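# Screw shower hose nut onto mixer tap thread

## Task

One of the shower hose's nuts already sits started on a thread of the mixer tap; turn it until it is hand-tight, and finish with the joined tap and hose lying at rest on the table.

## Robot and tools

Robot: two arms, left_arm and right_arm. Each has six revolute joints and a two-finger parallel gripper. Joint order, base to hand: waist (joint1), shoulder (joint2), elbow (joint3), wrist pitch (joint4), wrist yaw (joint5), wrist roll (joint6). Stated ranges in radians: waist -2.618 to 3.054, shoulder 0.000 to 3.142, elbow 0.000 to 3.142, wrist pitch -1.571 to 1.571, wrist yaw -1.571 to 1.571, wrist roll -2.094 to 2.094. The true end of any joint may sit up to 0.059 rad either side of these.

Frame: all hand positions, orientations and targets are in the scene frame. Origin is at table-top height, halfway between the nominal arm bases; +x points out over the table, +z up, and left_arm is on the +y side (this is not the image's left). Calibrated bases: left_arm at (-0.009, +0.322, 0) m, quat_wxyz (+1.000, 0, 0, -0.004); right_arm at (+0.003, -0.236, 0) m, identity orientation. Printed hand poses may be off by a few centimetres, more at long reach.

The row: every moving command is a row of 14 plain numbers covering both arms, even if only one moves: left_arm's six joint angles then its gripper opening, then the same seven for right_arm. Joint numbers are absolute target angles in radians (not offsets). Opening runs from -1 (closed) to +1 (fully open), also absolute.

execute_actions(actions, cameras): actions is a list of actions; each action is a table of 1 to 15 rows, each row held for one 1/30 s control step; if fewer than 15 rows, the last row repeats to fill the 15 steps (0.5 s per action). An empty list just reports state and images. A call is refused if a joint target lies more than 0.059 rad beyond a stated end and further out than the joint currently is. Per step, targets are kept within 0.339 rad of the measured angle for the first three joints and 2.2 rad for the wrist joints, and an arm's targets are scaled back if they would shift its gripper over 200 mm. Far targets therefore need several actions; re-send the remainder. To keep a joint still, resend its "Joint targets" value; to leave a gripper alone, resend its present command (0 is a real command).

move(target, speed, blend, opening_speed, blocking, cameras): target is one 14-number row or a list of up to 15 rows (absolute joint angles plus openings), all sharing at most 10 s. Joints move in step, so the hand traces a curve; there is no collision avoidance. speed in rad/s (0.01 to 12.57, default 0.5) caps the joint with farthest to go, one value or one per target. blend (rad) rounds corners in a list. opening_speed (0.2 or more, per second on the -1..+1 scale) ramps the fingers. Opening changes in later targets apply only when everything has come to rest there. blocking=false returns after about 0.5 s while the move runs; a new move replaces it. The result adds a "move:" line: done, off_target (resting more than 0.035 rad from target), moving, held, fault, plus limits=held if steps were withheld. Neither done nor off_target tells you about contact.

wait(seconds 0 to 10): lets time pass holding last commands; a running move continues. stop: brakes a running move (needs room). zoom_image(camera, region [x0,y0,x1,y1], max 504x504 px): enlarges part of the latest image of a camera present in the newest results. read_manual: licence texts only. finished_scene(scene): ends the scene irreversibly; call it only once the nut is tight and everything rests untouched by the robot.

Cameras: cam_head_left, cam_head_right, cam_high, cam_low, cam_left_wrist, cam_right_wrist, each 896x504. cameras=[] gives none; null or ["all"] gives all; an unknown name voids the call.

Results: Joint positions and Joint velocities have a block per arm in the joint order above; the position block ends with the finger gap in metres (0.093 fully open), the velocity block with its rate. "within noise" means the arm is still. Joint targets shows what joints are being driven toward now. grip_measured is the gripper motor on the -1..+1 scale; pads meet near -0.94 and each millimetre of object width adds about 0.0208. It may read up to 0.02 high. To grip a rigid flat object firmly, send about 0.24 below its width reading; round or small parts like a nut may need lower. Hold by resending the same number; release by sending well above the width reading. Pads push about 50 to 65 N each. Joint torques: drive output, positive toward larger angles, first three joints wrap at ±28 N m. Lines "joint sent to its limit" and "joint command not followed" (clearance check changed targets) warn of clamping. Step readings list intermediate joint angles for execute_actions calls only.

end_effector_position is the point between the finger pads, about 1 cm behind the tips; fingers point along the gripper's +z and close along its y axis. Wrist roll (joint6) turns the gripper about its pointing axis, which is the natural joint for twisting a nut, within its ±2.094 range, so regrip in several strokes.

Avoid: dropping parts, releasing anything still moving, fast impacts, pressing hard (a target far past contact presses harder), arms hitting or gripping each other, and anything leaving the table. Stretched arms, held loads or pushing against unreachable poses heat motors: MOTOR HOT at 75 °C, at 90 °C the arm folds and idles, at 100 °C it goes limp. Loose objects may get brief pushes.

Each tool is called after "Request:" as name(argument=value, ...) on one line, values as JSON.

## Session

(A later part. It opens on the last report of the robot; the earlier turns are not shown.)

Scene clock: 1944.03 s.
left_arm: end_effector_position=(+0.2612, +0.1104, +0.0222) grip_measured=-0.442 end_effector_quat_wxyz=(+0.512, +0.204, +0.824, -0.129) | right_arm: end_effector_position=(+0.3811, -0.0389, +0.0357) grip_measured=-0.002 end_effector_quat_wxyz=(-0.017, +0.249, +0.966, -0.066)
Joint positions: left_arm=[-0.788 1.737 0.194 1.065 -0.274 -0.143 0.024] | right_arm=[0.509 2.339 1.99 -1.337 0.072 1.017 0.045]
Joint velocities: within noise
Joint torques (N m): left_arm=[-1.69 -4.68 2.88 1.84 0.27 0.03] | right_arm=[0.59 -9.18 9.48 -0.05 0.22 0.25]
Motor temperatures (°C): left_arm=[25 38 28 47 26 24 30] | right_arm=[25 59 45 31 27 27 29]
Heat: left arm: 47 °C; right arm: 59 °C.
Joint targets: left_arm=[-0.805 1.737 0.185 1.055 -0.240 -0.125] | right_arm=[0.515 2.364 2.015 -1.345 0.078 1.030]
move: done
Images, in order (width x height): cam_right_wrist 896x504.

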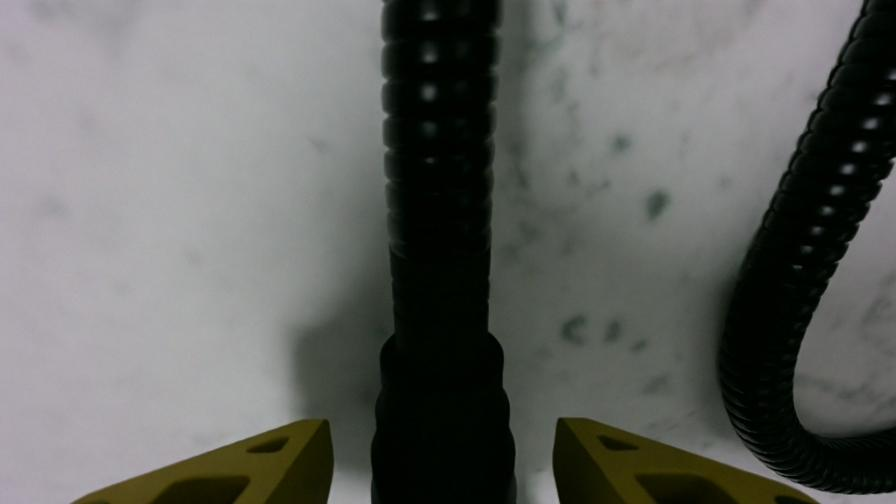

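Request:
move(target=[[-0.805,1.737,0.185,1.055,-0.24,-0.125,-0.8,0.515,2.364,2.015,-1.345,0.078,1.03,-1.0]], opening_speed=3, cameras=["cam_low"])

Request:
zoom_image(camera="cam_low", region=[285, 270, 345, 320])

Request:
move(target=[[-0.805,1.737,0.185,1.055,-0.24,-0.125,-0.8,0.5,2.384,2.049,-1.358,0.08,1.015,-1.0]], cameras=["cam_low"], speed=0.1)

Request:
zoom_image(camera="cam_low", region=[285, 270, 345, 320])

Scene clock: 1961.33 s.
left_arm: end_effector_position=(+0.2612, +0.1104, +0.0222) grip_measured=-0.442 end_effector_quat_wxyz=(+0.512, +0.204, +0.824, -0.129) | right_arm: end_effector_position=(+0.3811, -0.0390, +0.0358) grip_measured=-0.567 end_effector_quat_wxyz=(-0.017, +0.249, +0.966, -0.066)
Joint positions: left_arm=[-0.788 1.737 0.194 1.065 -0.274 -0.143 0.024] | right_arm=[0.509 2.339 1.99 -1.338 0.072 1.018 0.018]
Joint velocities: within noise
Joint torques (N m): left_arm=[-1.69 -4.6 2.88 1.87 0.28 0.03] | right_arm=[0.57 -9.2 9.43 -0.04 0.21 0.24]
Motor temperatures (°C): left_arm=[25 38 28 46 26 24 30] | right_arm=[25 60 46 30 27 27 29]
Heat: left arm: 46 °C; right arm: 60 °C.
Joint targets: left_arm=[-0.805 1.737 0.185 1.055 -0.240 -0.125] | right_arm=[0.515 2.364 2.015 -1.345 0.078 1.030]
move: done
Images, in order (width x height): cam_low 896x504.

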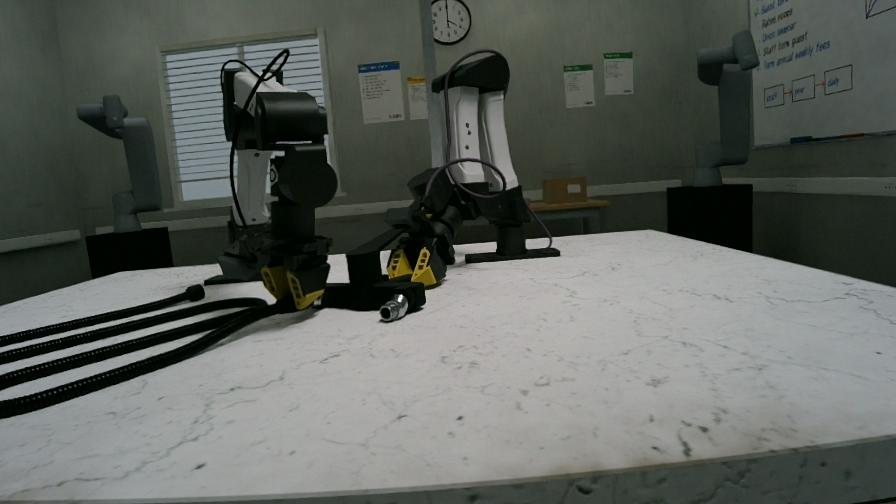

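Scaled by 8.400 from the camera's 896x504 image, which has a finer 1280x720 frame.

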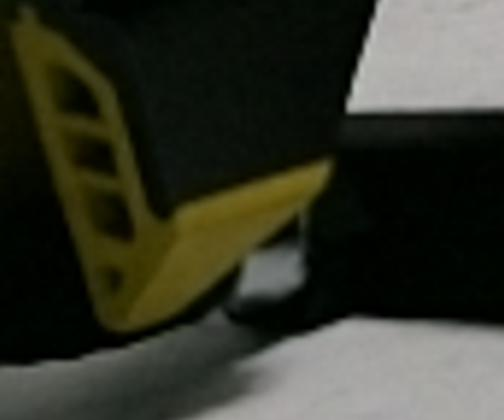

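Scene clock: 1962.10 s.
left_arm: end_effector_position=(+0.2612, +0.1104, +0.0222) grip_measured=-0.442 end_effector_quat_wxyz=(+0.512, +0.204, +0.824, -0.129) | right_arm: end_effector_position=(+0.3820, -0.0400, +0.0357) grip_measured=-0.555 end_effector_quat_wxyz=(-0.022, +0.250, +0.965, -0.071)
Joint positions: left_arm=[-0.788 1.737 0.194 1.065 -0.274 -0.143 0.024] | right_arm=[0.506 2.358 2.021 -1.364 0.072 1.018 0.019]
Joint velocities: within noise
Joint torques (N m): left_arm=[-1.7 -4.59 2.84 1.86 0.27 0.02] | right_arm=[-0.4 -9.22 9.65 0.08 0.22 0.1]
Motor temperatures (°C): left_arm=[25 38 28 46 26 24 30] | right_arm=[25 60 46 30 27 27 29]
Heat: left arm: 46 °C; right arm: 60 °C.
Joint targets: left_arm=[-0.805 1.737 0.185 1.055 -0.240 -0.125] | right_arm=[0.500 2.384 2.049 -1.358 0.080 1.015]
move: done
Images, in order (width x height): cam_low 896x504.

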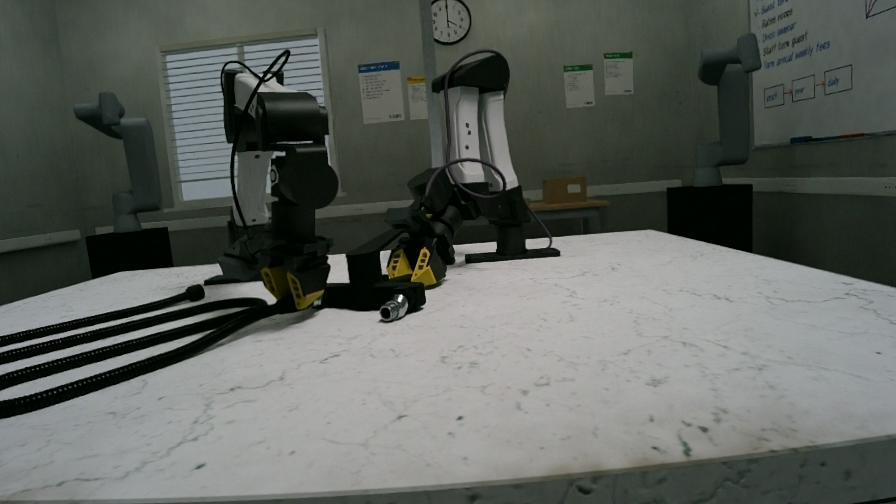

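Scaled by 8.400 from the camera's 896x504 image, which has a finer 1280x720 frame.

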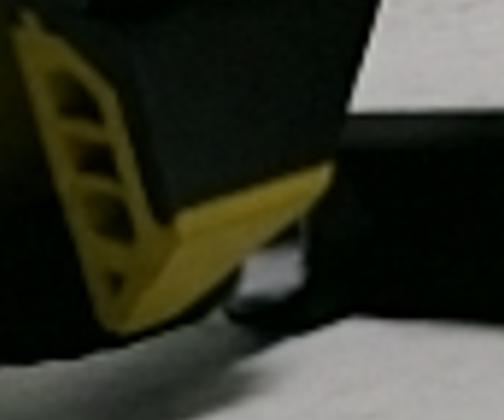

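Request:
move(target=[[-0.805,1.737,0.185,1.055,-0.24,-0.125,-0.8,0.475,2.404,2.083,-1.371,0.08,0.99,-1.0]], cameras=["cam_low"], speed=0.1)

Request:
zoom_image(camera="cam_low", region=[285, 270, 345, 320])

Scene clock: 1971.60 s.
left_arm: end_effector_position=(+0.2612, +0.1104, +0.0222) grip_measured=-0.442 end_effector_quat_wxyz=(+0.512, +0.204, +0.824, -0.129) | right_arm: end_effector_position=(+0.3832, -0.0416, +0.0355) grip_measured=-0.553 end_effector_quat_wxyz=(-0.034, +0.250, +0.965, -0.070)
Joint positions: left_arm=[-0.788 1.737 0.194 1.065 -0.274 -0.143 0.024] | right_arm=[0.495 2.377 2.054 -1.392 0.056 1.005 0.019]
Joint velocities: within noise
Joint torques (N m): left_arm=[-1.68 -4.63 2.91 1.86 0.27 0.03] | right_arm=[-1.55 -9.26 9.83 0.21 0.37 -0.01]
Motor temperatures (°C): left_arm=[25 38 28 46 26 24 30] | right_arm=[25 60 47 30 27 27 30]
Heat: left arm: 46 °C; right arm: 60 °C.
Joint targets: left_arm=[-0.805 1.737 0.185 1.055 -0.240 -0.125] | right_arm=[0.475 2.404 2.083 -1.371 0.080 0.990]
move: done
Images, in order (width x height): cam_low 896x504.

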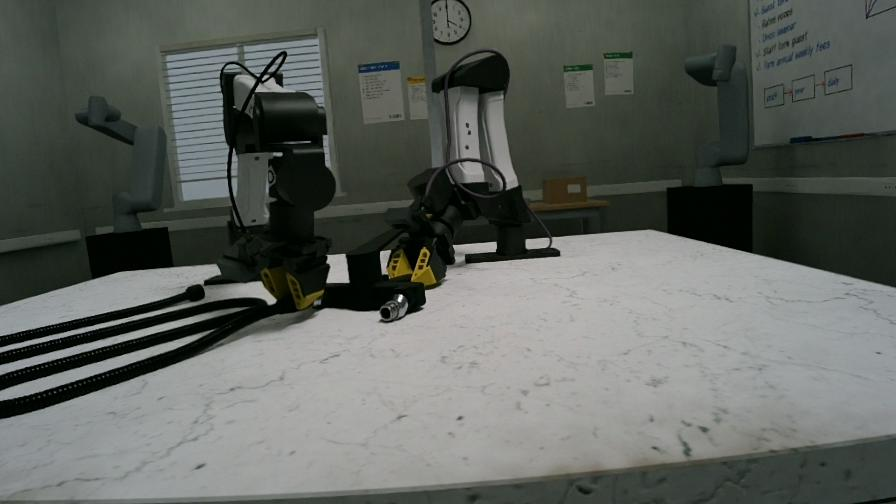

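Scaled by 8.400 from the camera's 896x504 image, which has a finer 1280x720 frame.

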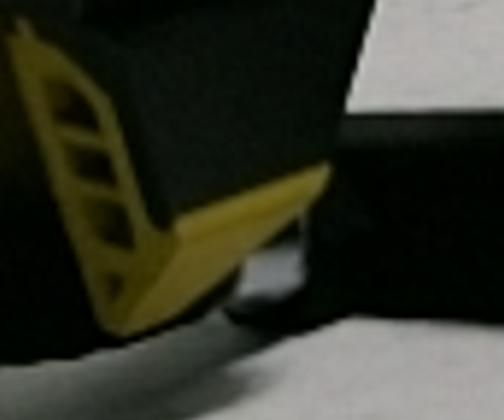

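Request:
move(target=[[-0.805,1.737,0.185,1.055,-0.24,-0.125,-0.8,0.5,2.384,2.049,-1.358,0.08,1.015,0.0],[-0.805,1.737,0.185,1.055,-0.24,-0.125,-0.8,0.5,2.2,2.25,-1.5,0.05,1.1,0.0],[-0.805,1.737,0.185,1.055,-0.24,-0.125,-0.8,0.811,1.938,1.66,-1.19,0.381,1.315,0.0]], speed=1.0, opening_speed=4, cameras=["cam_right_wrist"])

Request:
zoom_image(camera="cam_right_wrist", region=[400, 60, 520, 290])

Request:
zoom_image(camera="cam_right_wrist", region=[410, 130, 510, 230])

Request:
zoom_image(camera="cam_right_wrist", region=[415, 195, 515, 295])

Scene clock: 2010.27 s.
left_arm: end_effector_position=(+0.2612, +0.1104, +0.0222) grip_measured=-0.442 end_effector_quat_wxyz=(+0.512, +0.204, +0.824, -0.129) | right_arm: end_effector_position=(+0.3176, +0.0063, +0.1135) grip_measured=-0.002 end_effector_quat_wxyz=(+0.181, +0.245, +0.951, -0.057)
Joint positions: left_arm=[-0.788 1.737 0.194 1.065 -0.274 -0.143 0.024] | right_arm=[0.812 1.969 1.676 -1.198 0.374 1.302 0.045]
Joint velocities: within noise
Joint torques (N m): left_arm=[-1.68 -4.57 2.82 1.86 0.26 0.03] | right_arm=[-0.02 -11.28 6 0.62 0.4 0.23]
Motor temperatures (°C): left_arm=[25 39 28 46 26 24 30] | right_arm=[25 64 50 29 27 27 30]
Heat: left arm: 46 °C; right arm: 64 °C.
Joint targets: left_arm=[-0.805 1.737 0.185 1.055 -0.240 -0.125] | right_arm=[0.811 1.938 1.660 -1.190 0.381 1.315]
move: done
Images, in order (width x height): cam_right_wrist 896x504.

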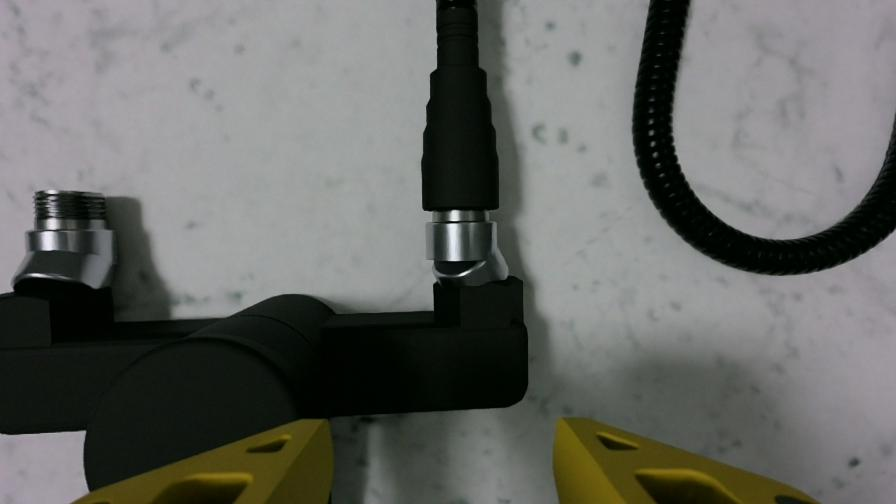

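Scaled by 2.191 from the camera's 896x504 image, which has a finer 1280x720 frame.

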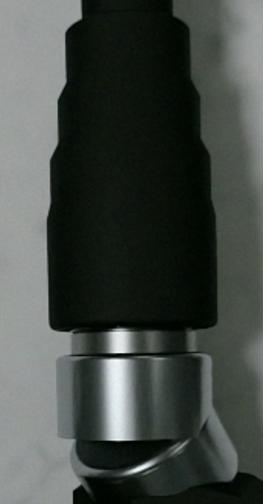

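Scaled by 5.040 from the camera's 896x504 image, which has a finer 1280x720 frame.

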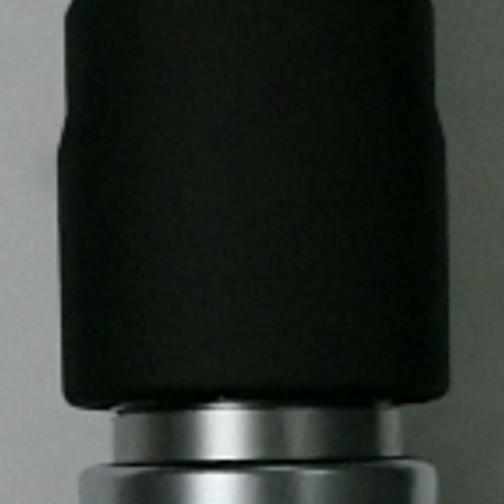

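Scaled by 5.040 from the camera's 896x504 image, which has a finer 1280x720 frame.

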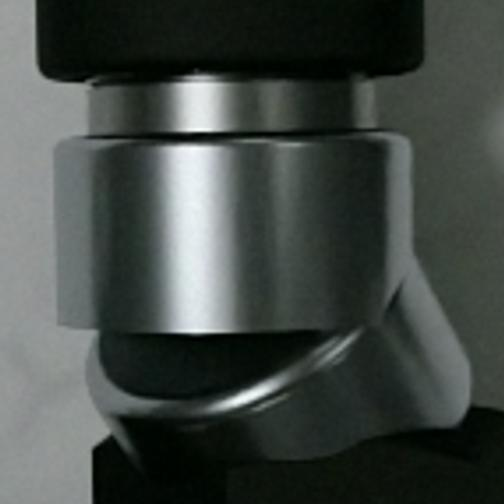

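Request:
move(target=[[-0.805,1.737,0.185,1.055,-0.24,-0.125,-0.8,0.55,1.6,1.7,-1.1,-0.1,1.0,0.0],[-0.805,1.737,0.185,1.055,-0.24,-0.125,-0.8,0.35,1.788,1.239,-0.664,-0.285,0.907,0.0],[-0.805,1.737,0.185,1.055,-0.24,-0.125,-0.8,0.386,1.903,1.205,-0.51,-0.272,0.935,0.0]], speed=[1.2,1.2,0.8], blend=[0.1,0.05,0], cameras=["cam_right_wrist"])

Scene clock: 2032.80 s.
left_arm: end_effector_position=(+0.2612, +0.1104, +0.0222) grip_measured=-0.442 end_effector_quat_wxyz=(+0.512, +0.204, +0.824, -0.129) | right_arm: end_effector_position=(+0.3755, -0.0378, +0.0390) grip_measured=-0.002 end_effector_quat_wxyz=(+0.068, +0.241, +0.943, +0.218)
Joint positions: left_arm=[-0.788 1.737 0.194 1.065 -0.274 -0.143 0.024] | right_arm=[0.384 1.889 1.217 -0.517 -0.266 0.937 0.045]
Joint velocities: within noise
Joint torques (N m): left_arm=[-1.68 -4.63 2.86 1.86 0.28 0.02] | right_arm=[0.23 -7.28 6.43 1.36 -0.11 0.08]
Motor temperatures (°C): left_arm=[25 39 28 46 26 24 30] | right_arm=[25 64 46 29 27 27 30]
Heat: left arm: 46 °C; right arm: 64 °C.
Joint targets: left_arm=[-0.805 1.737 0.185 1.055 -0.240 -0.125] | right_arm=[0.386 1.903 1.205 -0.510 -0.272 0.935]
move: done
Images, in order (width x height): cam_right_wrist 896x504.

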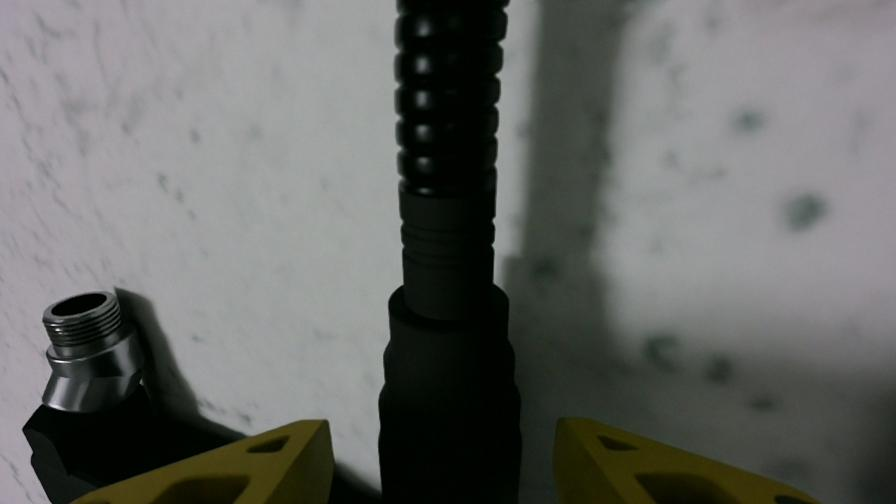

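Request:
move(target=[[-0.805,1.737,0.185,1.055,-0.24,-0.125,-0.8,0.386,1.903,1.205,-0.51,-0.272,0.935,-0.9],[-0.805,1.737,0.185,1.055,-0.24,-0.125,-0.8,0.463,2.077,1.543,-0.894,-0.091,0.97,-0.9],[-0.805,1.737,0.185,1.055,-0.24,-0.125,-0.8,0.531,2.342,1.977,-1.33,0.076,1.045,-0.9],[-0.805,1.737,0.185,1.055,-0.24,-0.125,-0.8,0.557,2.499,2.23,-1.55,0.138,1.09,-0.9]], speed=1.0, blend=[0,0.05,0.05,0], opening_speed=4, cameras=["cam_right_wrist"])

Request:
zoom_image(camera="cam_right_wrist", region=[370, 150, 520, 350])

Scene clock: 2042.87 s.
left_arm: end_effector_position=(+0.2612, +0.1103, +0.0223) grip_measured=-0.442 end_effector_quat_wxyz=(+0.512, +0.204, +0.824, -0.129) | right_arm: end_effector_position=(+0.3749, -0.0341, +0.0395) grip_measured=-0.548 end_effector_quat_wxyz=(-0.031, +0.249, +0.959, -0.130)
Joint positions: left_arm=[-0.789 1.737 0.194 1.066 -0.275 -0.143 0.024] | right_arm=[0.551 2.467 2.209 -1.546 0.135 1.075 0.019]
Joint velocities: within noise
Joint torques (N m): left_arm=[-1.69 -4.57 2.85 1.83 0.28 0.03] | right_arm=[0.58 -9.21 8.87 -0.3 0.22 0.27]
Motor temperatures (°C): left_arm=[25 39 28 46 26 24 30] | right_arm=[25 63 46 30 27 27 30]
Heat: left arm: 46 °C; right arm: 63 °C.
Joint targets: left_arm=[-0.805 1.737 0.185 1.055 -0.240 -0.125] | right_arm=[0.557 2.499 2.230 -1.550 0.138 1.090]
move: done
Images, in order (width x height): cam_right_wrist 896x504.

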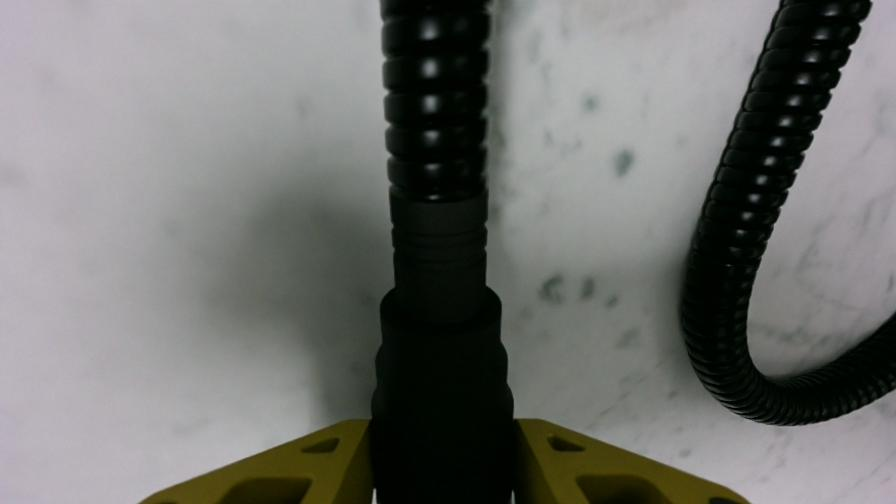

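Scaled by 2.520 from the camera's 896x504 image, which has a finer 1280x720 frame.

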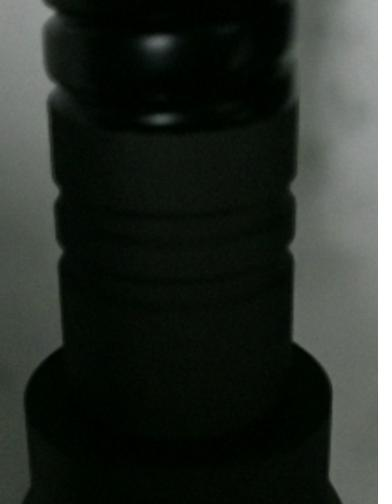

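Request:
move(target=[[-0.805,1.737,0.185,1.055,-0.24,-0.125,-0.8,0.557,2.499,2.23,-1.55,0.138,1.09,0.0],[-0.805,1.737,0.185,1.055,-0.24,-0.125,-0.8,0.472,2.07,1.745,-1.165,-0.05,0.998,0.0],[-0.805,1.737,0.185,1.055,-0.24,-0.125,-0.8,0.35,1.788,1.239,-0.664,-0.285,0.907,0.0],[-0.805,1.737,0.185,1.055,-0.24,-0.125,-0.8,0.386,1.903,1.205,-0.51,-0.272,0.935,0.0],[-0.805,1.737,0.185,1.055,-0.24,-0.125,-0.8,0.386,1.903,1.205,-0.51,-0.272,0.935,-0.9],[-0.805,1.737,0.185,1.055,-0.24,-0.125,-0.8,0.463,2.077,1.543,-0.894,-0.091,0.97,-0.9],[-0.805,1.737,0.185,1.055,-0.24,-0.125,-0.8,0.531,2.342,1.977,-1.33,0.076,1.045,-0.9],[-0.805,1.737,0.185,1.055,-0.24,-0.125,-0.8,0.557,2.499,2.23,-1.55,0.138,1.09,-0.9]], speed=1.6, blend=[0,0.08,0.05,0,0,0.05,0.05,0], opening_speed=5, cameras=["cam_right_wrist"])

Scene clock: 2053.90 s.
left_arm: end_effector_position=(+0.2609, +0.1104, +0.0224) grip_measured=-0.442 end_effector_quat_wxyz=(+0.513, +0.202, +0.824, -0.127) | right_arm: end_effector_position=(+0.3763, -0.0333, +0.0379) grip_measured=-0.548 end_effector_quat_wxyz=(-0.030, +0.246, +0.960, -0.128)
Joint positions: left_arm=[-0.794 1.737 0.194 1.065 -0.285 -0.147 0.024] | right_arm=[0.551 2.469 2.208 -1.537 0.135 1.069 0.019]
Joint velocities: within noise
Joint torques (N m): left_arm=[-1.17 -4.63 2.88 1.84 0.35 0.06] | right_arm=[0.54 -9.39 8.98 -0.38 0.22 0.33]
Motor temperatures (°C): left_arm=[25 39 28 46 26 24 30] | right_arm=[25 64 46 30 27 27 30]
Heat: left arm: 46 °C; right arm: 64 °C.
Joint targets: left_arm=[-0.805 1.737 0.185 1.055 -0.240 -0.125] | right_arm=[0.557 2.499 2.230 -1.550 0.138 1.090]
move: off_target (left_arm); left_arm: the wrist yaw is farthest, 0.045 rad from its target
Images, in order (width x height): cam_right_wrist 896x504.

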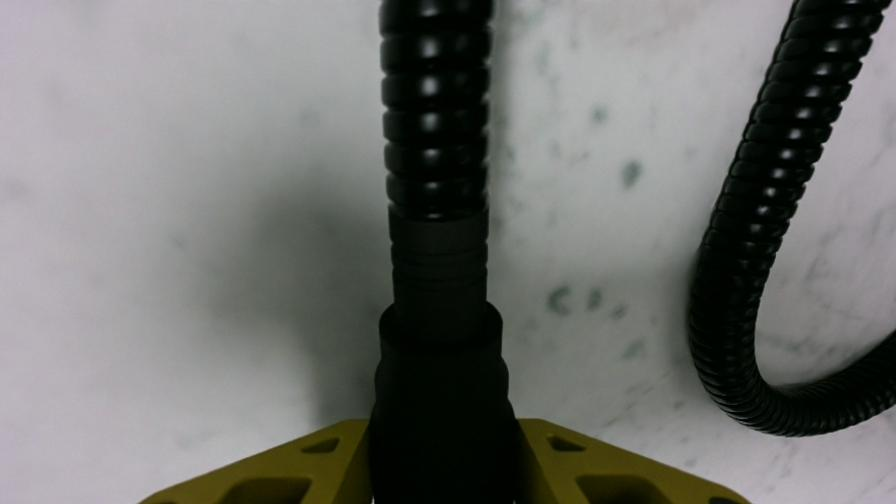

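Request:
move(target=[[-0.805,1.737,0.185,1.055,-0.24,-0.125,-0.8,0.557,2.499,2.23,-1.55,0.138,1.09,0.0],[-0.805,1.737,0.185,1.055,-0.24,-0.125,-0.8,0.472,2.07,1.745,-1.165,-0.05,0.998,0.0],[-0.805,1.737,0.185,1.055,-0.24,-0.125,-0.8,0.35,1.788,1.239,-0.664,-0.285,0.907,0.0],[-0.805,1.737,0.185,1.055,-0.24,-0.125,-0.8,0.386,1.903,1.205,-0.51,-0.272,0.935,0.0],[-0.805,1.737,0.185,1.055,-0.24,-0.125,-0.8,0.386,1.903,1.205,-0.51,-0.272,0.935,-0.9],[-0.805,1.737,0.185,1.055,-0.24,-0.125,-0.8,0.463,2.077,1.543,-0.894,-0.091,0.97,-0.9],[-0.805,1.737,0.185,1.055,-0.24,-0.125,-0.8,0.531,2.342,1.977,-1.33,0.076,1.045,-0.9],[-0.805,1.737,0.185,1.055,-0.24,-0.125,-0.8,0.557,2.499,2.23,-1.55,0.138,1.09,-0.9],[-0.805,1.737,0.185,1.055,-0.24,-0.125,-0.8,0.557,2.499,2.23,-1.55,0.138,1.09,0.0],[-0.805,1.737,0.185,1.055,-0.24,-0.125,-0.8,0.35,1.788,1.239,-0.664,-0.285,0.907,0.0],[-0.805,1.737,0.185,1.055,-0.24,-0.125,-0.8,0.386,1.903,1.205,-0.51,-0.272,0.935,0.0],[-0.805,1.737,0.185,1.055,-0.24,-0.125,-0.8,0.386,1.903,1.205,-0.51,-0.272,0.935,-0.9],[-0.805,1.737,0.185,1.055,-0.24,-0.125,-0.8,0.463,2.077,1.543,-0.894,-0.091,0.97,-0.9],[-0.805,1.737,0.185,1.055,-0.24,-0.125,-0.8,0.531,2.342,1.977,-1.33,0.076,1.045,-0.9],[-0.805,1.737,0.185,1.055,-0.24,-0.125,-0.8,0.557,2.499,2.23,-1.55,0.138,1.09,-0.9]], speed=2.0, blend=[0,0.08,0.05,0,0,0.05,0.05,0,0,0.05,0,0,0.05,0.05,0], opening_speed=6, cameras=["cam_right_wrist"])

Scene clock: 2078.93 s.
left_arm: end_effector_position=(+0.2606, +0.1107, +0.0220) grip_measured=-0.442 end_effector_quat_wxyz=(+0.513, +0.201, +0.825, -0.126) | right_arm: end_effector_position=(+0.3752, -0.0330, +0.0344) grip_measured=-0.543 end_effector_quat_wxyz=(-0.034, +0.243, +0.961, -0.129)
Joint positions: left_arm=[-0.797 1.737 0.194 1.062 -0.291 -0.151 0.024] | right_arm=[0.551 2.475 2.203 -1.534 0.13 1.062 0.019]
Joint velocities: within noise
Joint torques (N m): left_arm=[-0.73 -4.53 2.86 1.88 0.42 0.1] | right_arm=[0.58 -9.87 9.4 -0.44 0.28 0.38]
Motor temperatures (°C): left_arm=[25 39 28 46 26 24 30] | right_arm=[25 62 46 30 27 27 31]
Heat: left arm: 46 °C; right arm: 62 °C.
Joint targets: left_arm=[-0.805 1.737 0.185 1.055 -0.240 -0.125] | right_arm=[0.557 2.499 2.230 -1.550 0.138 1.090]
move: off_target (left_arm); target 12's new numbers were sent with right_arm's wrist pitch 0.038 rad from that target; left_arm: the wrist yaw is farthest, 0.051 rad from its target
Images, in order (width x height): cam_right_wrist 896x504.

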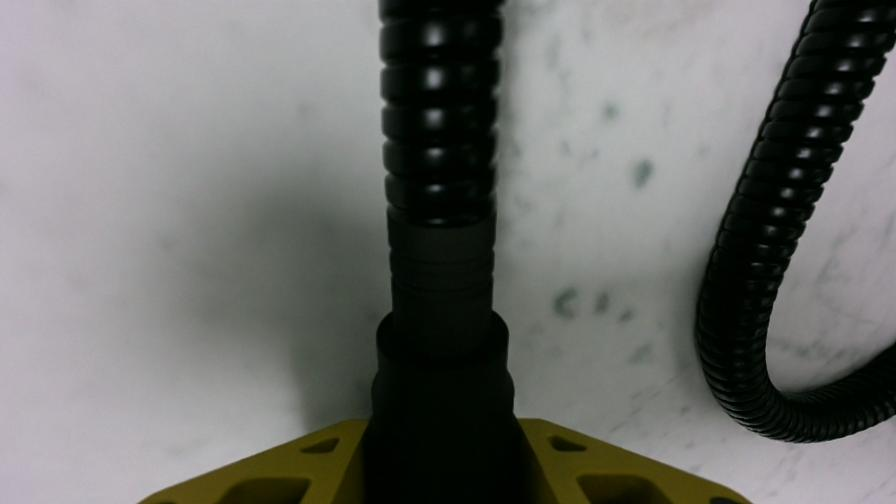

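Request:
move(target=[[-0.805,1.737,0.185,1.055,-0.24,-0.125,-0.8,0.557,2.499,2.23,-1.55,0.138,1.09,0.0],[-0.805,1.737,0.185,1.055,-0.24,-0.125,-0.8,0.5,2.2,2.25,-1.5,0.05,1.1,0.0],[-0.805,1.737,0.185,1.055,-0.24,-0.125,-0.8,0.811,1.938,1.66,-1.19,0.381,1.315,0.0]], speed=1.0, opening_speed=4, cameras=["cam_right_wrist"])

Request:
zoom_image(camera="cam_right_wrist", region=[410, 190, 510, 290])

Scene clock: 2089.83 s.
left_arm: end_effector_position=(+0.2606, +0.1107, +0.0220) grip_measured=-0.442 end_effector_quat_wxyz=(+0.513, +0.201, +0.825, -0.126) | right_arm: end_effector_position=(+0.3177, +0.0061, +0.1129) grip_measured=-0.002 end_effector_quat_wxyz=(+0.181, +0.245, +0.951, -0.058)
Joint positions: left_arm=[-0.797 1.737 0.194 1.062 -0.291 -0.151 0.024] | right_arm=[0.812 1.97 1.675 -1.198 0.374 1.302 0.045]
Joint velocities: within noise
Joint torques (N m): left_arm=[-0.81 -4.62 2.85 1.89 0.41 0.08] | right_arm=[0.02 -11.4 6.04 0.62 0.39 0.22]
Motor temperatures (°C): left_arm=[25 39 28 47 26 24 30] | right_arm=[25 62 46 29 27 27 31]
Heat: left arm: 47 °C; right arm: 62 °C.
Joint targets: left_arm=[-0.805 1.737 0.185 1.055 -0.240 -0.125] | right_arm=[0.811 1.938 1.660 -1.190 0.381 1.315]
move: off_target (left_arm); left_arm: the wrist yaw is farthest, 0.051 rad from its target
Images, in order (width x height): cam_right_wrist 896x504.

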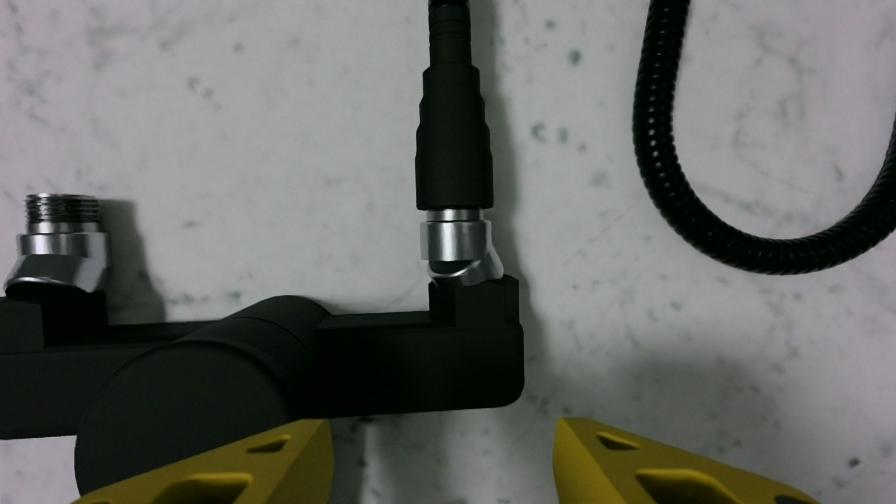

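Scaled by 5.040 from the camera's 896x504 image, which has a finer 1280x720 frame.

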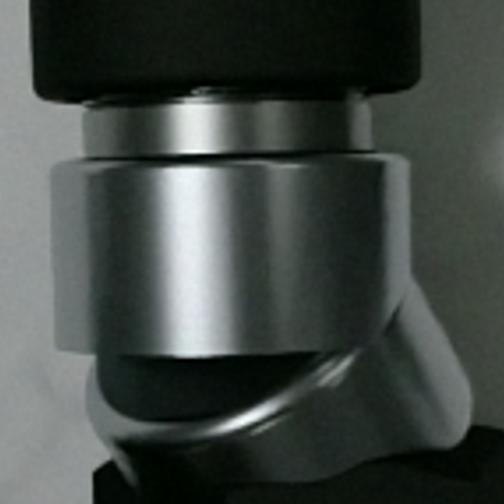

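Request:
move(target=[[-0.805,1.737,0.185,1.055,-0.24,-0.125,-0.8,0.6,1.8,1.75,-1.25,0.0,1.1,-0.1],[-0.805,1.737,0.185,1.055,-0.24,-0.125,-0.8,0.361,2.249,1.946,-1.435,-0.422,0.772,-0.1]], speed=[1.2,0.8], cameras=["cam_right_wrist","cam_low"])

Scene clock: 2199.30 s.
left_arm: end_effector_position=(+0.2606, +0.1107, +0.0220) grip_measured=-0.442 end_effector_quat_wxyz=(+0.513, +0.201, +0.825, -0.126) | right_arm: end_effector_position=(+0.3505, -0.0343, +0.0774) grip_measured=-0.098 end_effector_quat_wxyz=(-0.181, +0.224, +0.949, +0.128)
Joint positions: left_arm=[-0.797 1.737 0.194 1.062 -0.291 -0.151 0.024] | right_arm=[0.357 2.237 1.922 -1.426 -0.415 0.784 0.041]
Joint velocities: within noise
Joint torques (N m): left_arm=[-0.79 -4.64 2.86 1.88 0.42 0.09] | right_arm=[0.43 -9.52 9.26 -0.15 -0.18 -0.01]
Motor temperatures (°C): left_arm=[25 39 28 48 26 24 30] | right_arm=[25 67 43 28 27 27 29]
Heat: left arm: 48 °C; right arm: 67 °C.
Joint targets: left_arm=[-0.805 1.737 0.185 1.055 -0.240 -0.125] | right_arm=[0.361 2.249 1.946 -1.435 -0.422 0.772]
move: off_target (left_arm); left_arm: the wrist yaw is farthest, 0.051 rad from its target
Images, in order (width x height): cam_low 896x504, cam_right_wrist 896x504.

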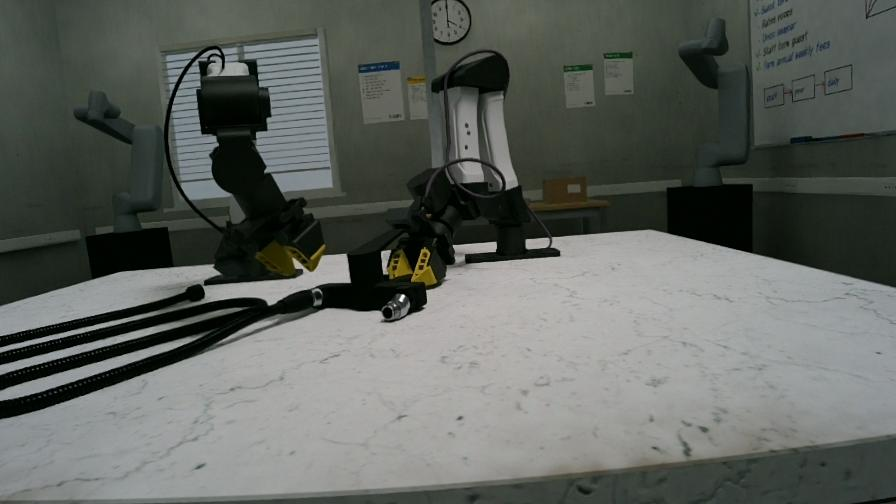

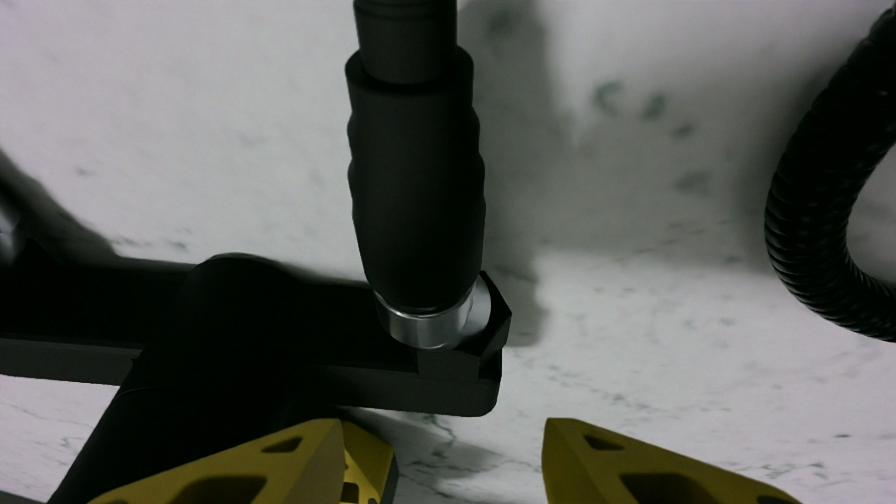

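Request:
move(target=[[-0.805,1.737,0.185,1.055,-0.24,-0.125,-0.8,0.402,2.245,1.85,-1.335,-0.43,0.807,-0.1]], speed=0.4, cameras=["cam_right_wrist"])

Request:
zoom_image(camera="cam_right_wrist", region=[320, 230, 570, 480])

Scene clock: 2225.93 s.
left_arm: end_effector_position=(+0.2606, +0.1107, +0.0220) grip_measured=-0.442 end_effector_quat_wxyz=(+0.513, +0.201, +0.825, -0.126) | right_arm: end_effector_position=(+0.3439, -0.0161, +0.0624) grip_measured=-0.098 end_effector_quat_wxyz=(-0.178, +0.205, +0.953, +0.133)
Joint positions: left_arm=[-0.797 1.737 0.194 1.062 -0.291 -0.151 0.024] | right_arm=[0.402 2.237 1.864 -1.344 -0.424 0.794 0.041]
Joint velocities: within noise
Joint torques (N m): left_arm=[-0.81 -4.6 2.8 1.86 0.43 0.09] | right_arm=[0.12 -9.84 5.71 0.09 -0.2 0.22]
Motor temperatures (°C): left_arm=[25 39 28 48 26 24 30] | right_arm=[25 70 44 28 27 27 29]
Heat: left arm: 48 °C; right arm: 70 °C.
Joint targets: left_arm=[-0.805 1.737 0.185 1.055 -0.240 -0.125] | right_arm=[0.402 2.245 1.850 -1.335 -0.430 0.807]
move: off_target (left_arm); left_arm: the wrist yaw is farthest, 0.051 rad from its target
Images, in order (width x height): cam_right_wrist 896x504.

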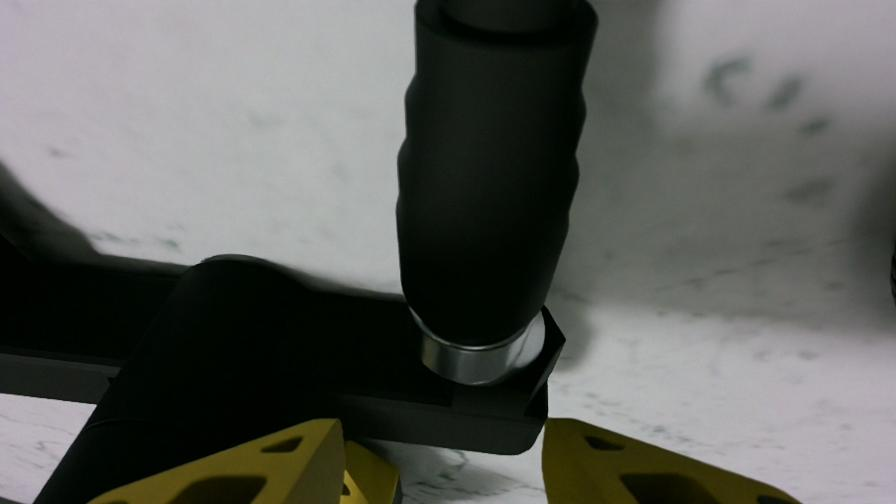

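Scaled by 2.016 from the camera's 896x504 image, which has a finer 1280x720 frame.

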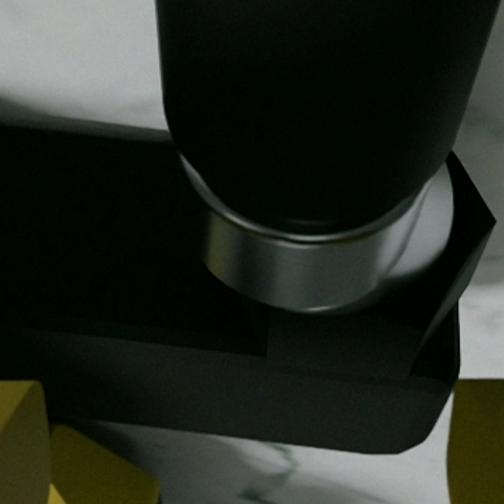

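Request:
move(target=[[-0.805,1.737,0.185,1.055,-0.24,-0.125,-0.8,0.376,2.245,1.85,-1.335,-0.43,0.807,-0.05],[-0.805,1.737,0.185,1.055,-0.24,-0.125,-0.8,0.376,2.286,1.812,-1.275,-0.43,0.807,-0.05]], speed=0.3, cameras=["cam_right_wrist"])

Request:
zoom_image(camera="cam_right_wrist", region=[320, 304, 570, 504])

Scene clock: 2278.80 s.
left_arm: end_effector_position=(+0.2606, +0.1107, +0.0220) grip_measured=-0.442 end_effector_quat_wxyz=(+0.513, +0.201, +0.825, -0.126) | right_arm: end_effector_position=(+0.3500, -0.0234, +0.0413) grip_measured=-0.052 end_effector_quat_wxyz=(-0.179, +0.217, +0.950, +0.133)
Joint positions: left_arm=[-0.797 1.737 0.194 1.062 -0.291 -0.151 0.024] | right_arm=[0.379 2.265 1.825 -1.285 -0.425 0.795 0.043]
Joint velocities: within noise
Joint torques (N m): left_arm=[-0.76 -4.63 2.89 1.86 0.42 0.09] | right_arm=[-0.13 -8.98 5.71 0.08 -0.19 0.23]
Motor temperatures (°C): left_arm=[25 39 28 48 26 24 30] | right_arm=[25 71 44 27 27 27 29]
Heat: left arm: 48 °C; right arm: 71 °C.
Joint targets: left_arm=[-0.805 1.737 0.185 1.055 -0.240 -0.125] | right_arm=[0.376 2.286 1.812 -1.275 -0.430 0.807]
move: off_target (left_arm); left_arm: the wrist yaw is farthest, 0.051 rad from its target
Images, in order (width x height): cam_right_wrist 896x504.

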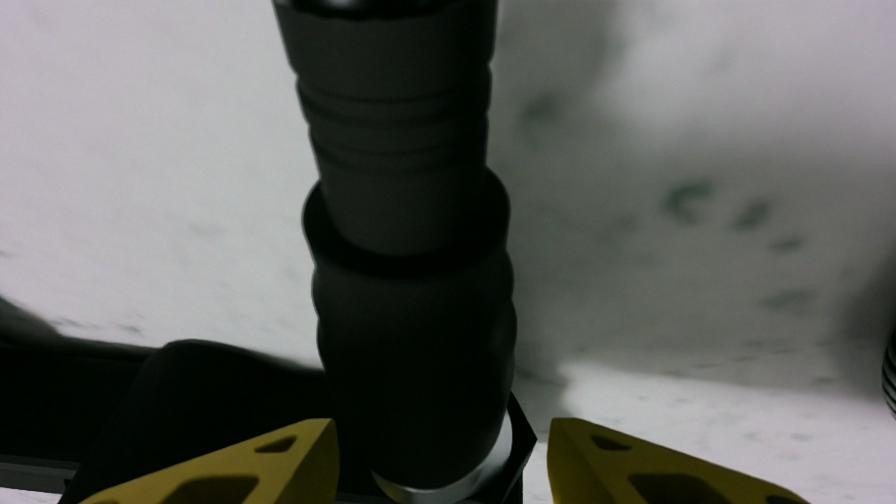

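Scaled by 2.016 from the camera's 896x504 image, which has a finer 1280x720 frame.

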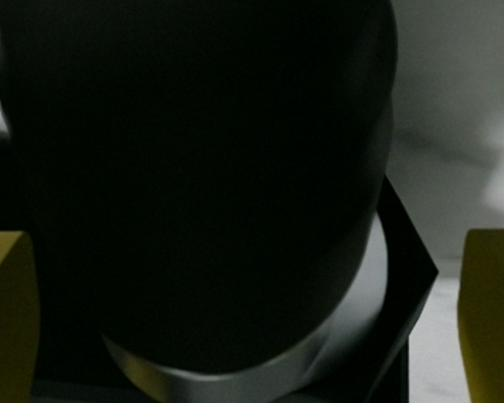

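Request:
move(target=[[-0.805,1.737,0.185,1.055,-0.24,-0.125,-0.8,0.38,2.295,1.826,-1.28,-0.43,0.807,-0.05],[-0.805,1.737,0.185,1.055,-0.24,-0.125,-0.8,0.38,2.295,1.826,-1.28,-0.43,0.807,-0.8]], speed=0.3, opening_speed=2, cameras=["cam_right_wrist"])

Request:
zoom_image(camera="cam_right_wrist", region=[320, 304, 570, 504])

Scene clock: 2285.27 s.
left_arm: end_effector_position=(+0.2606, +0.1106, +0.0220) grip_measured=-0.442 end_effector_quat_wxyz=(+0.513, +0.201, +0.825, -0.126) | right_arm: end_effector_position=(+0.3510, -0.0223, +0.0413) grip_measured=-0.603 end_effector_quat_wxyz=(-0.178, +0.213, +0.951, +0.137)
Joint positions: left_arm=[-0.797 1.737 0.194 1.062 -0.291 -0.151 0.024] | right_arm=[0.379 2.266 1.825 -1.279 -0.429 0.788 0.016]
Joint velocities: within noise
Joint torques (N m): left_arm=[-0.79 -4.63 2.81 1.86 0.41 0.09] | right_arm=[0.18 -8.34 7.08 -0.01 -0.16 0.3]
Motor temperatures (°C): left_arm=[25 39 28 48 26 24 30] | right_arm=[25 70 44 27 27 27 29]
Heat: left arm: 48 °C; right arm: 70 °C.
Joint targets: left_arm=[-0.805 1.737 0.185 1.055 -0.240 -0.125] | right_arm=[0.380 2.295 1.826 -1.280 -0.430 0.807]
move: off_target (left_arm); left_arm: the wrist yaw is farthest, 0.051 rad from its target
Images, in order (width x height): cam_right_wrist 896x504.

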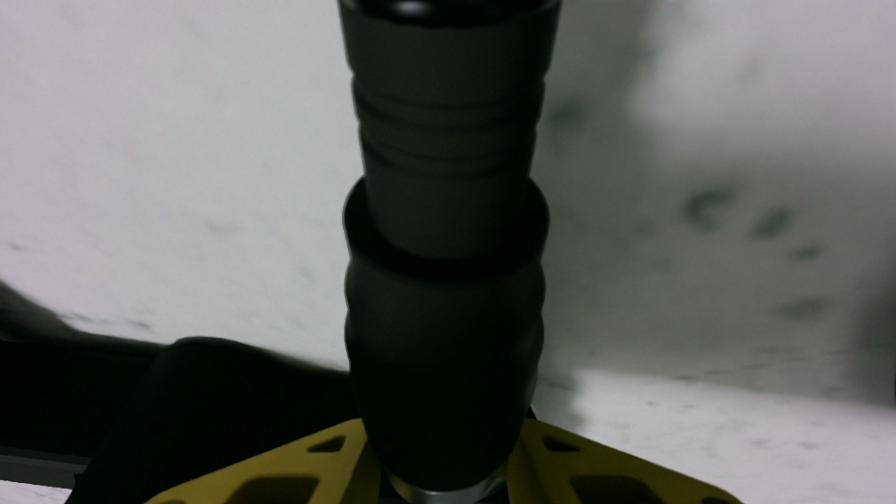

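Scaled by 2.016 from the camera's 896x504 image, which has a finer 1280x720 frame.

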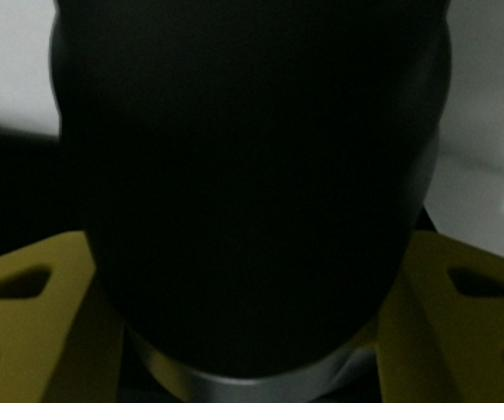

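Request:
move(target=[[-0.805,1.737,0.185,1.055,-0.24,-0.125,-0.8,0.414,2.38,2.014,-1.434,-0.352,0.847,-0.8]], speed=0.25, cameras=["cam_right_wrist"])

Request:
zoom_image(camera="cam_right_wrist", region=[320, 304, 570, 504])

Scene clock: 2294.80 s.
left_arm: end_effector_position=(+0.2605, +0.1105, +0.0219) grip_measured=-0.442 end_effector_quat_wxyz=(+0.513, +0.201, +0.825, -0.126) | right_arm: end_effector_position=(+0.3513, -0.0207, +0.0431) grip_measured=-0.587 end_effector_quat_wxyz=(-0.195, +0.216, +0.953, +0.087)
Joint positions: left_arm=[-0.797 1.737 0.194 1.062 -0.29 -0.151 0.024] | right_arm=[0.405 2.354 1.986 -1.427 -0.369 0.808 0.017]
Joint velocities: within noise
Joint torques (N m): left_arm=[-0.81 -4.59 2.85 1.87 0.41 0.1] | right_arm=[0.84 -9.05 9.57 -0.29 0.06 0.49]
Motor temperatures (°C): left_arm=[25 39 28 48 26 24 30] | right_arm=[25 69 44 27 27 27 30]
Heat: left arm: 48 °C; right arm: 69 °C.
Joint targets: left_arm=[-0.805 1.737 0.185 1.055 -0.240 -0.125] | right_arm=[0.414 2.380 2.014 -1.434 -0.352 0.847]
move: off_target (left_arm, right_arm); left_arm: the wrist yaw is farthest, 0.050 rad from its target; right_arm: the wrist roll is farthest, 0.039 rad from its target
Images, in order (width x height): cam_right_wrist 896x504.

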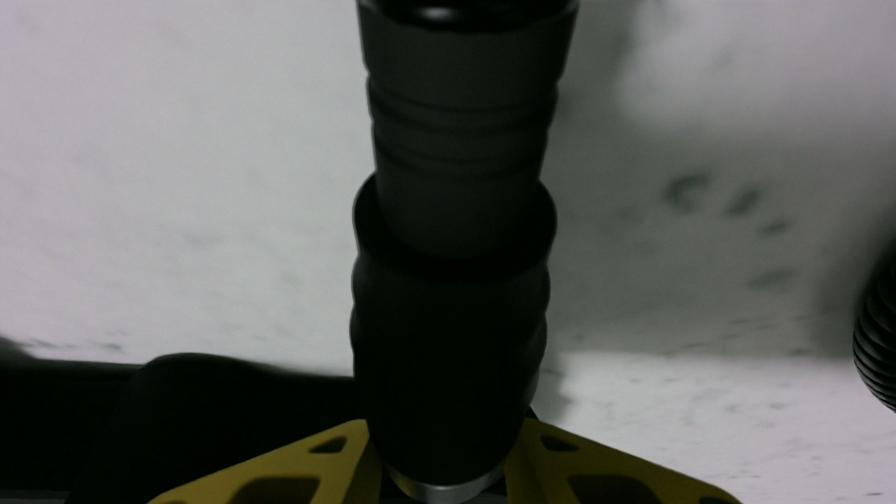

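Scaled by 2.016 from the camera's 896x504 image, which has a finer 1280x720 frame.

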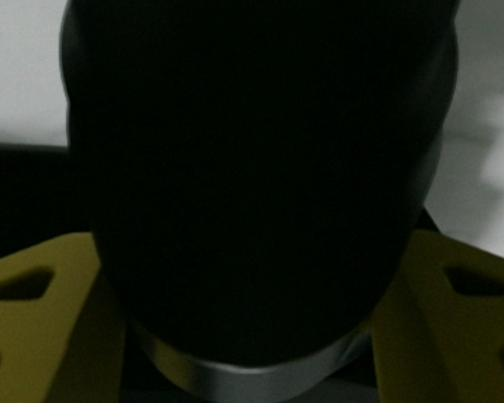

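Request:
move(target=[[-0.805,1.737,0.185,1.055,-0.24,-0.125,-0.8,0.405,2.37,2.0,-1.43,-0.365,0.82,-0.05],[-0.805,1.737,0.185,1.055,-0.24,-0.125,-0.8,0.368,2.21,1.83,-1.31,-0.436,0.777,-0.05],[-0.805,1.737,0.185,1.055,-0.24,-0.125,-0.8,0.296,2.07,1.52,-1.01,-0.615,0.675,-0.05],[-0.805,1.737,0.185,1.055,-0.24,-0.125,-0.8,0.308,2.13,1.51,-0.965,-0.613,0.7,-0.05]], speed=[0.5,0.8,0.8,0.4], opening_speed=3, cameras=["cam_right_wrist","cam_low"])

Request:
zoom_image(camera="cam_low", region=[270, 260, 350, 330])

Scene clock: 2324.27 s.
left_arm: end_effector_position=(+0.2605, +0.1104, +0.0219) grip_measured=-0.442 end_effector_quat_wxyz=(+0.512, +0.201, +0.825, -0.127) | right_arm: end_effector_position=(+0.3525, -0.0273, +0.0436) grip_measured=-0.052 end_effector_quat_wxyz=(-0.137, +0.187, +0.936, +0.266)
Joint positions: left_arm=[-0.797 1.737 0.194 1.062 -0.289 -0.151 0.024] | right_arm=[0.3 2.107 1.525 -0.974 -0.607 0.7 0.043]
Joint velocities: within noise
Joint torques (N m): left_arm=[-0.73 -4.64 2.77 1.87 0.41 0.09] | right_arm=[0.68 -7.77 5.61 0.52 -0.31 0.1]
Motor temperatures (°C): left_arm=[25 39 28 48 26 24 30] | right_arm=[25 70 46 27 27 27 30]
Heat: left arm: 48 °C; right arm: 70 °C.
Joint targets: left_arm=[-0.805 1.737 0.185 1.055 -0.240 -0.125] | right_arm=[0.308 2.130 1.510 -0.965 -0.613 0.700]
move: off_target (left_arm); left_arm: the wrist yaw is farthest, 0.049 rad from its target
Images, in order (width x height): cam_low 896x504, cam_right_wrist 896x504.

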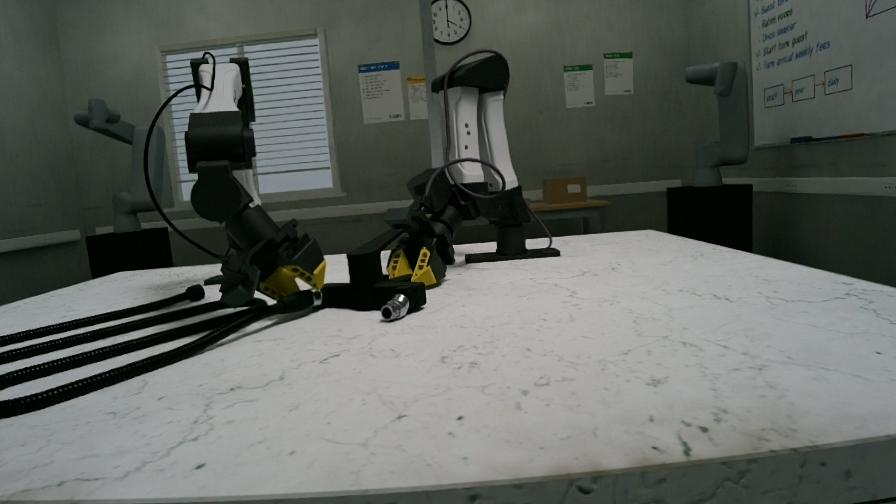

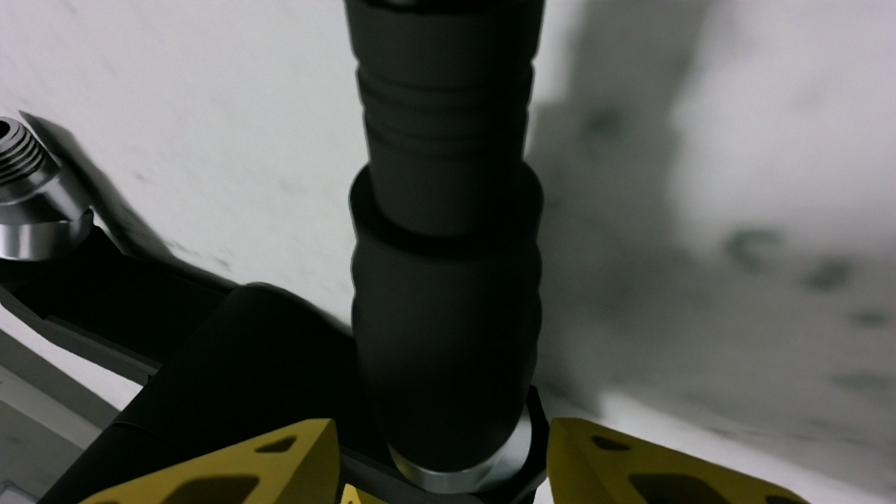

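Scaled by 6.300 from the camera's 896x504 image, which has a finer 1280x720 frame.

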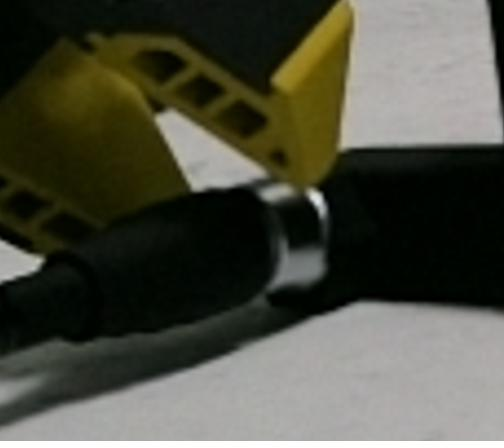

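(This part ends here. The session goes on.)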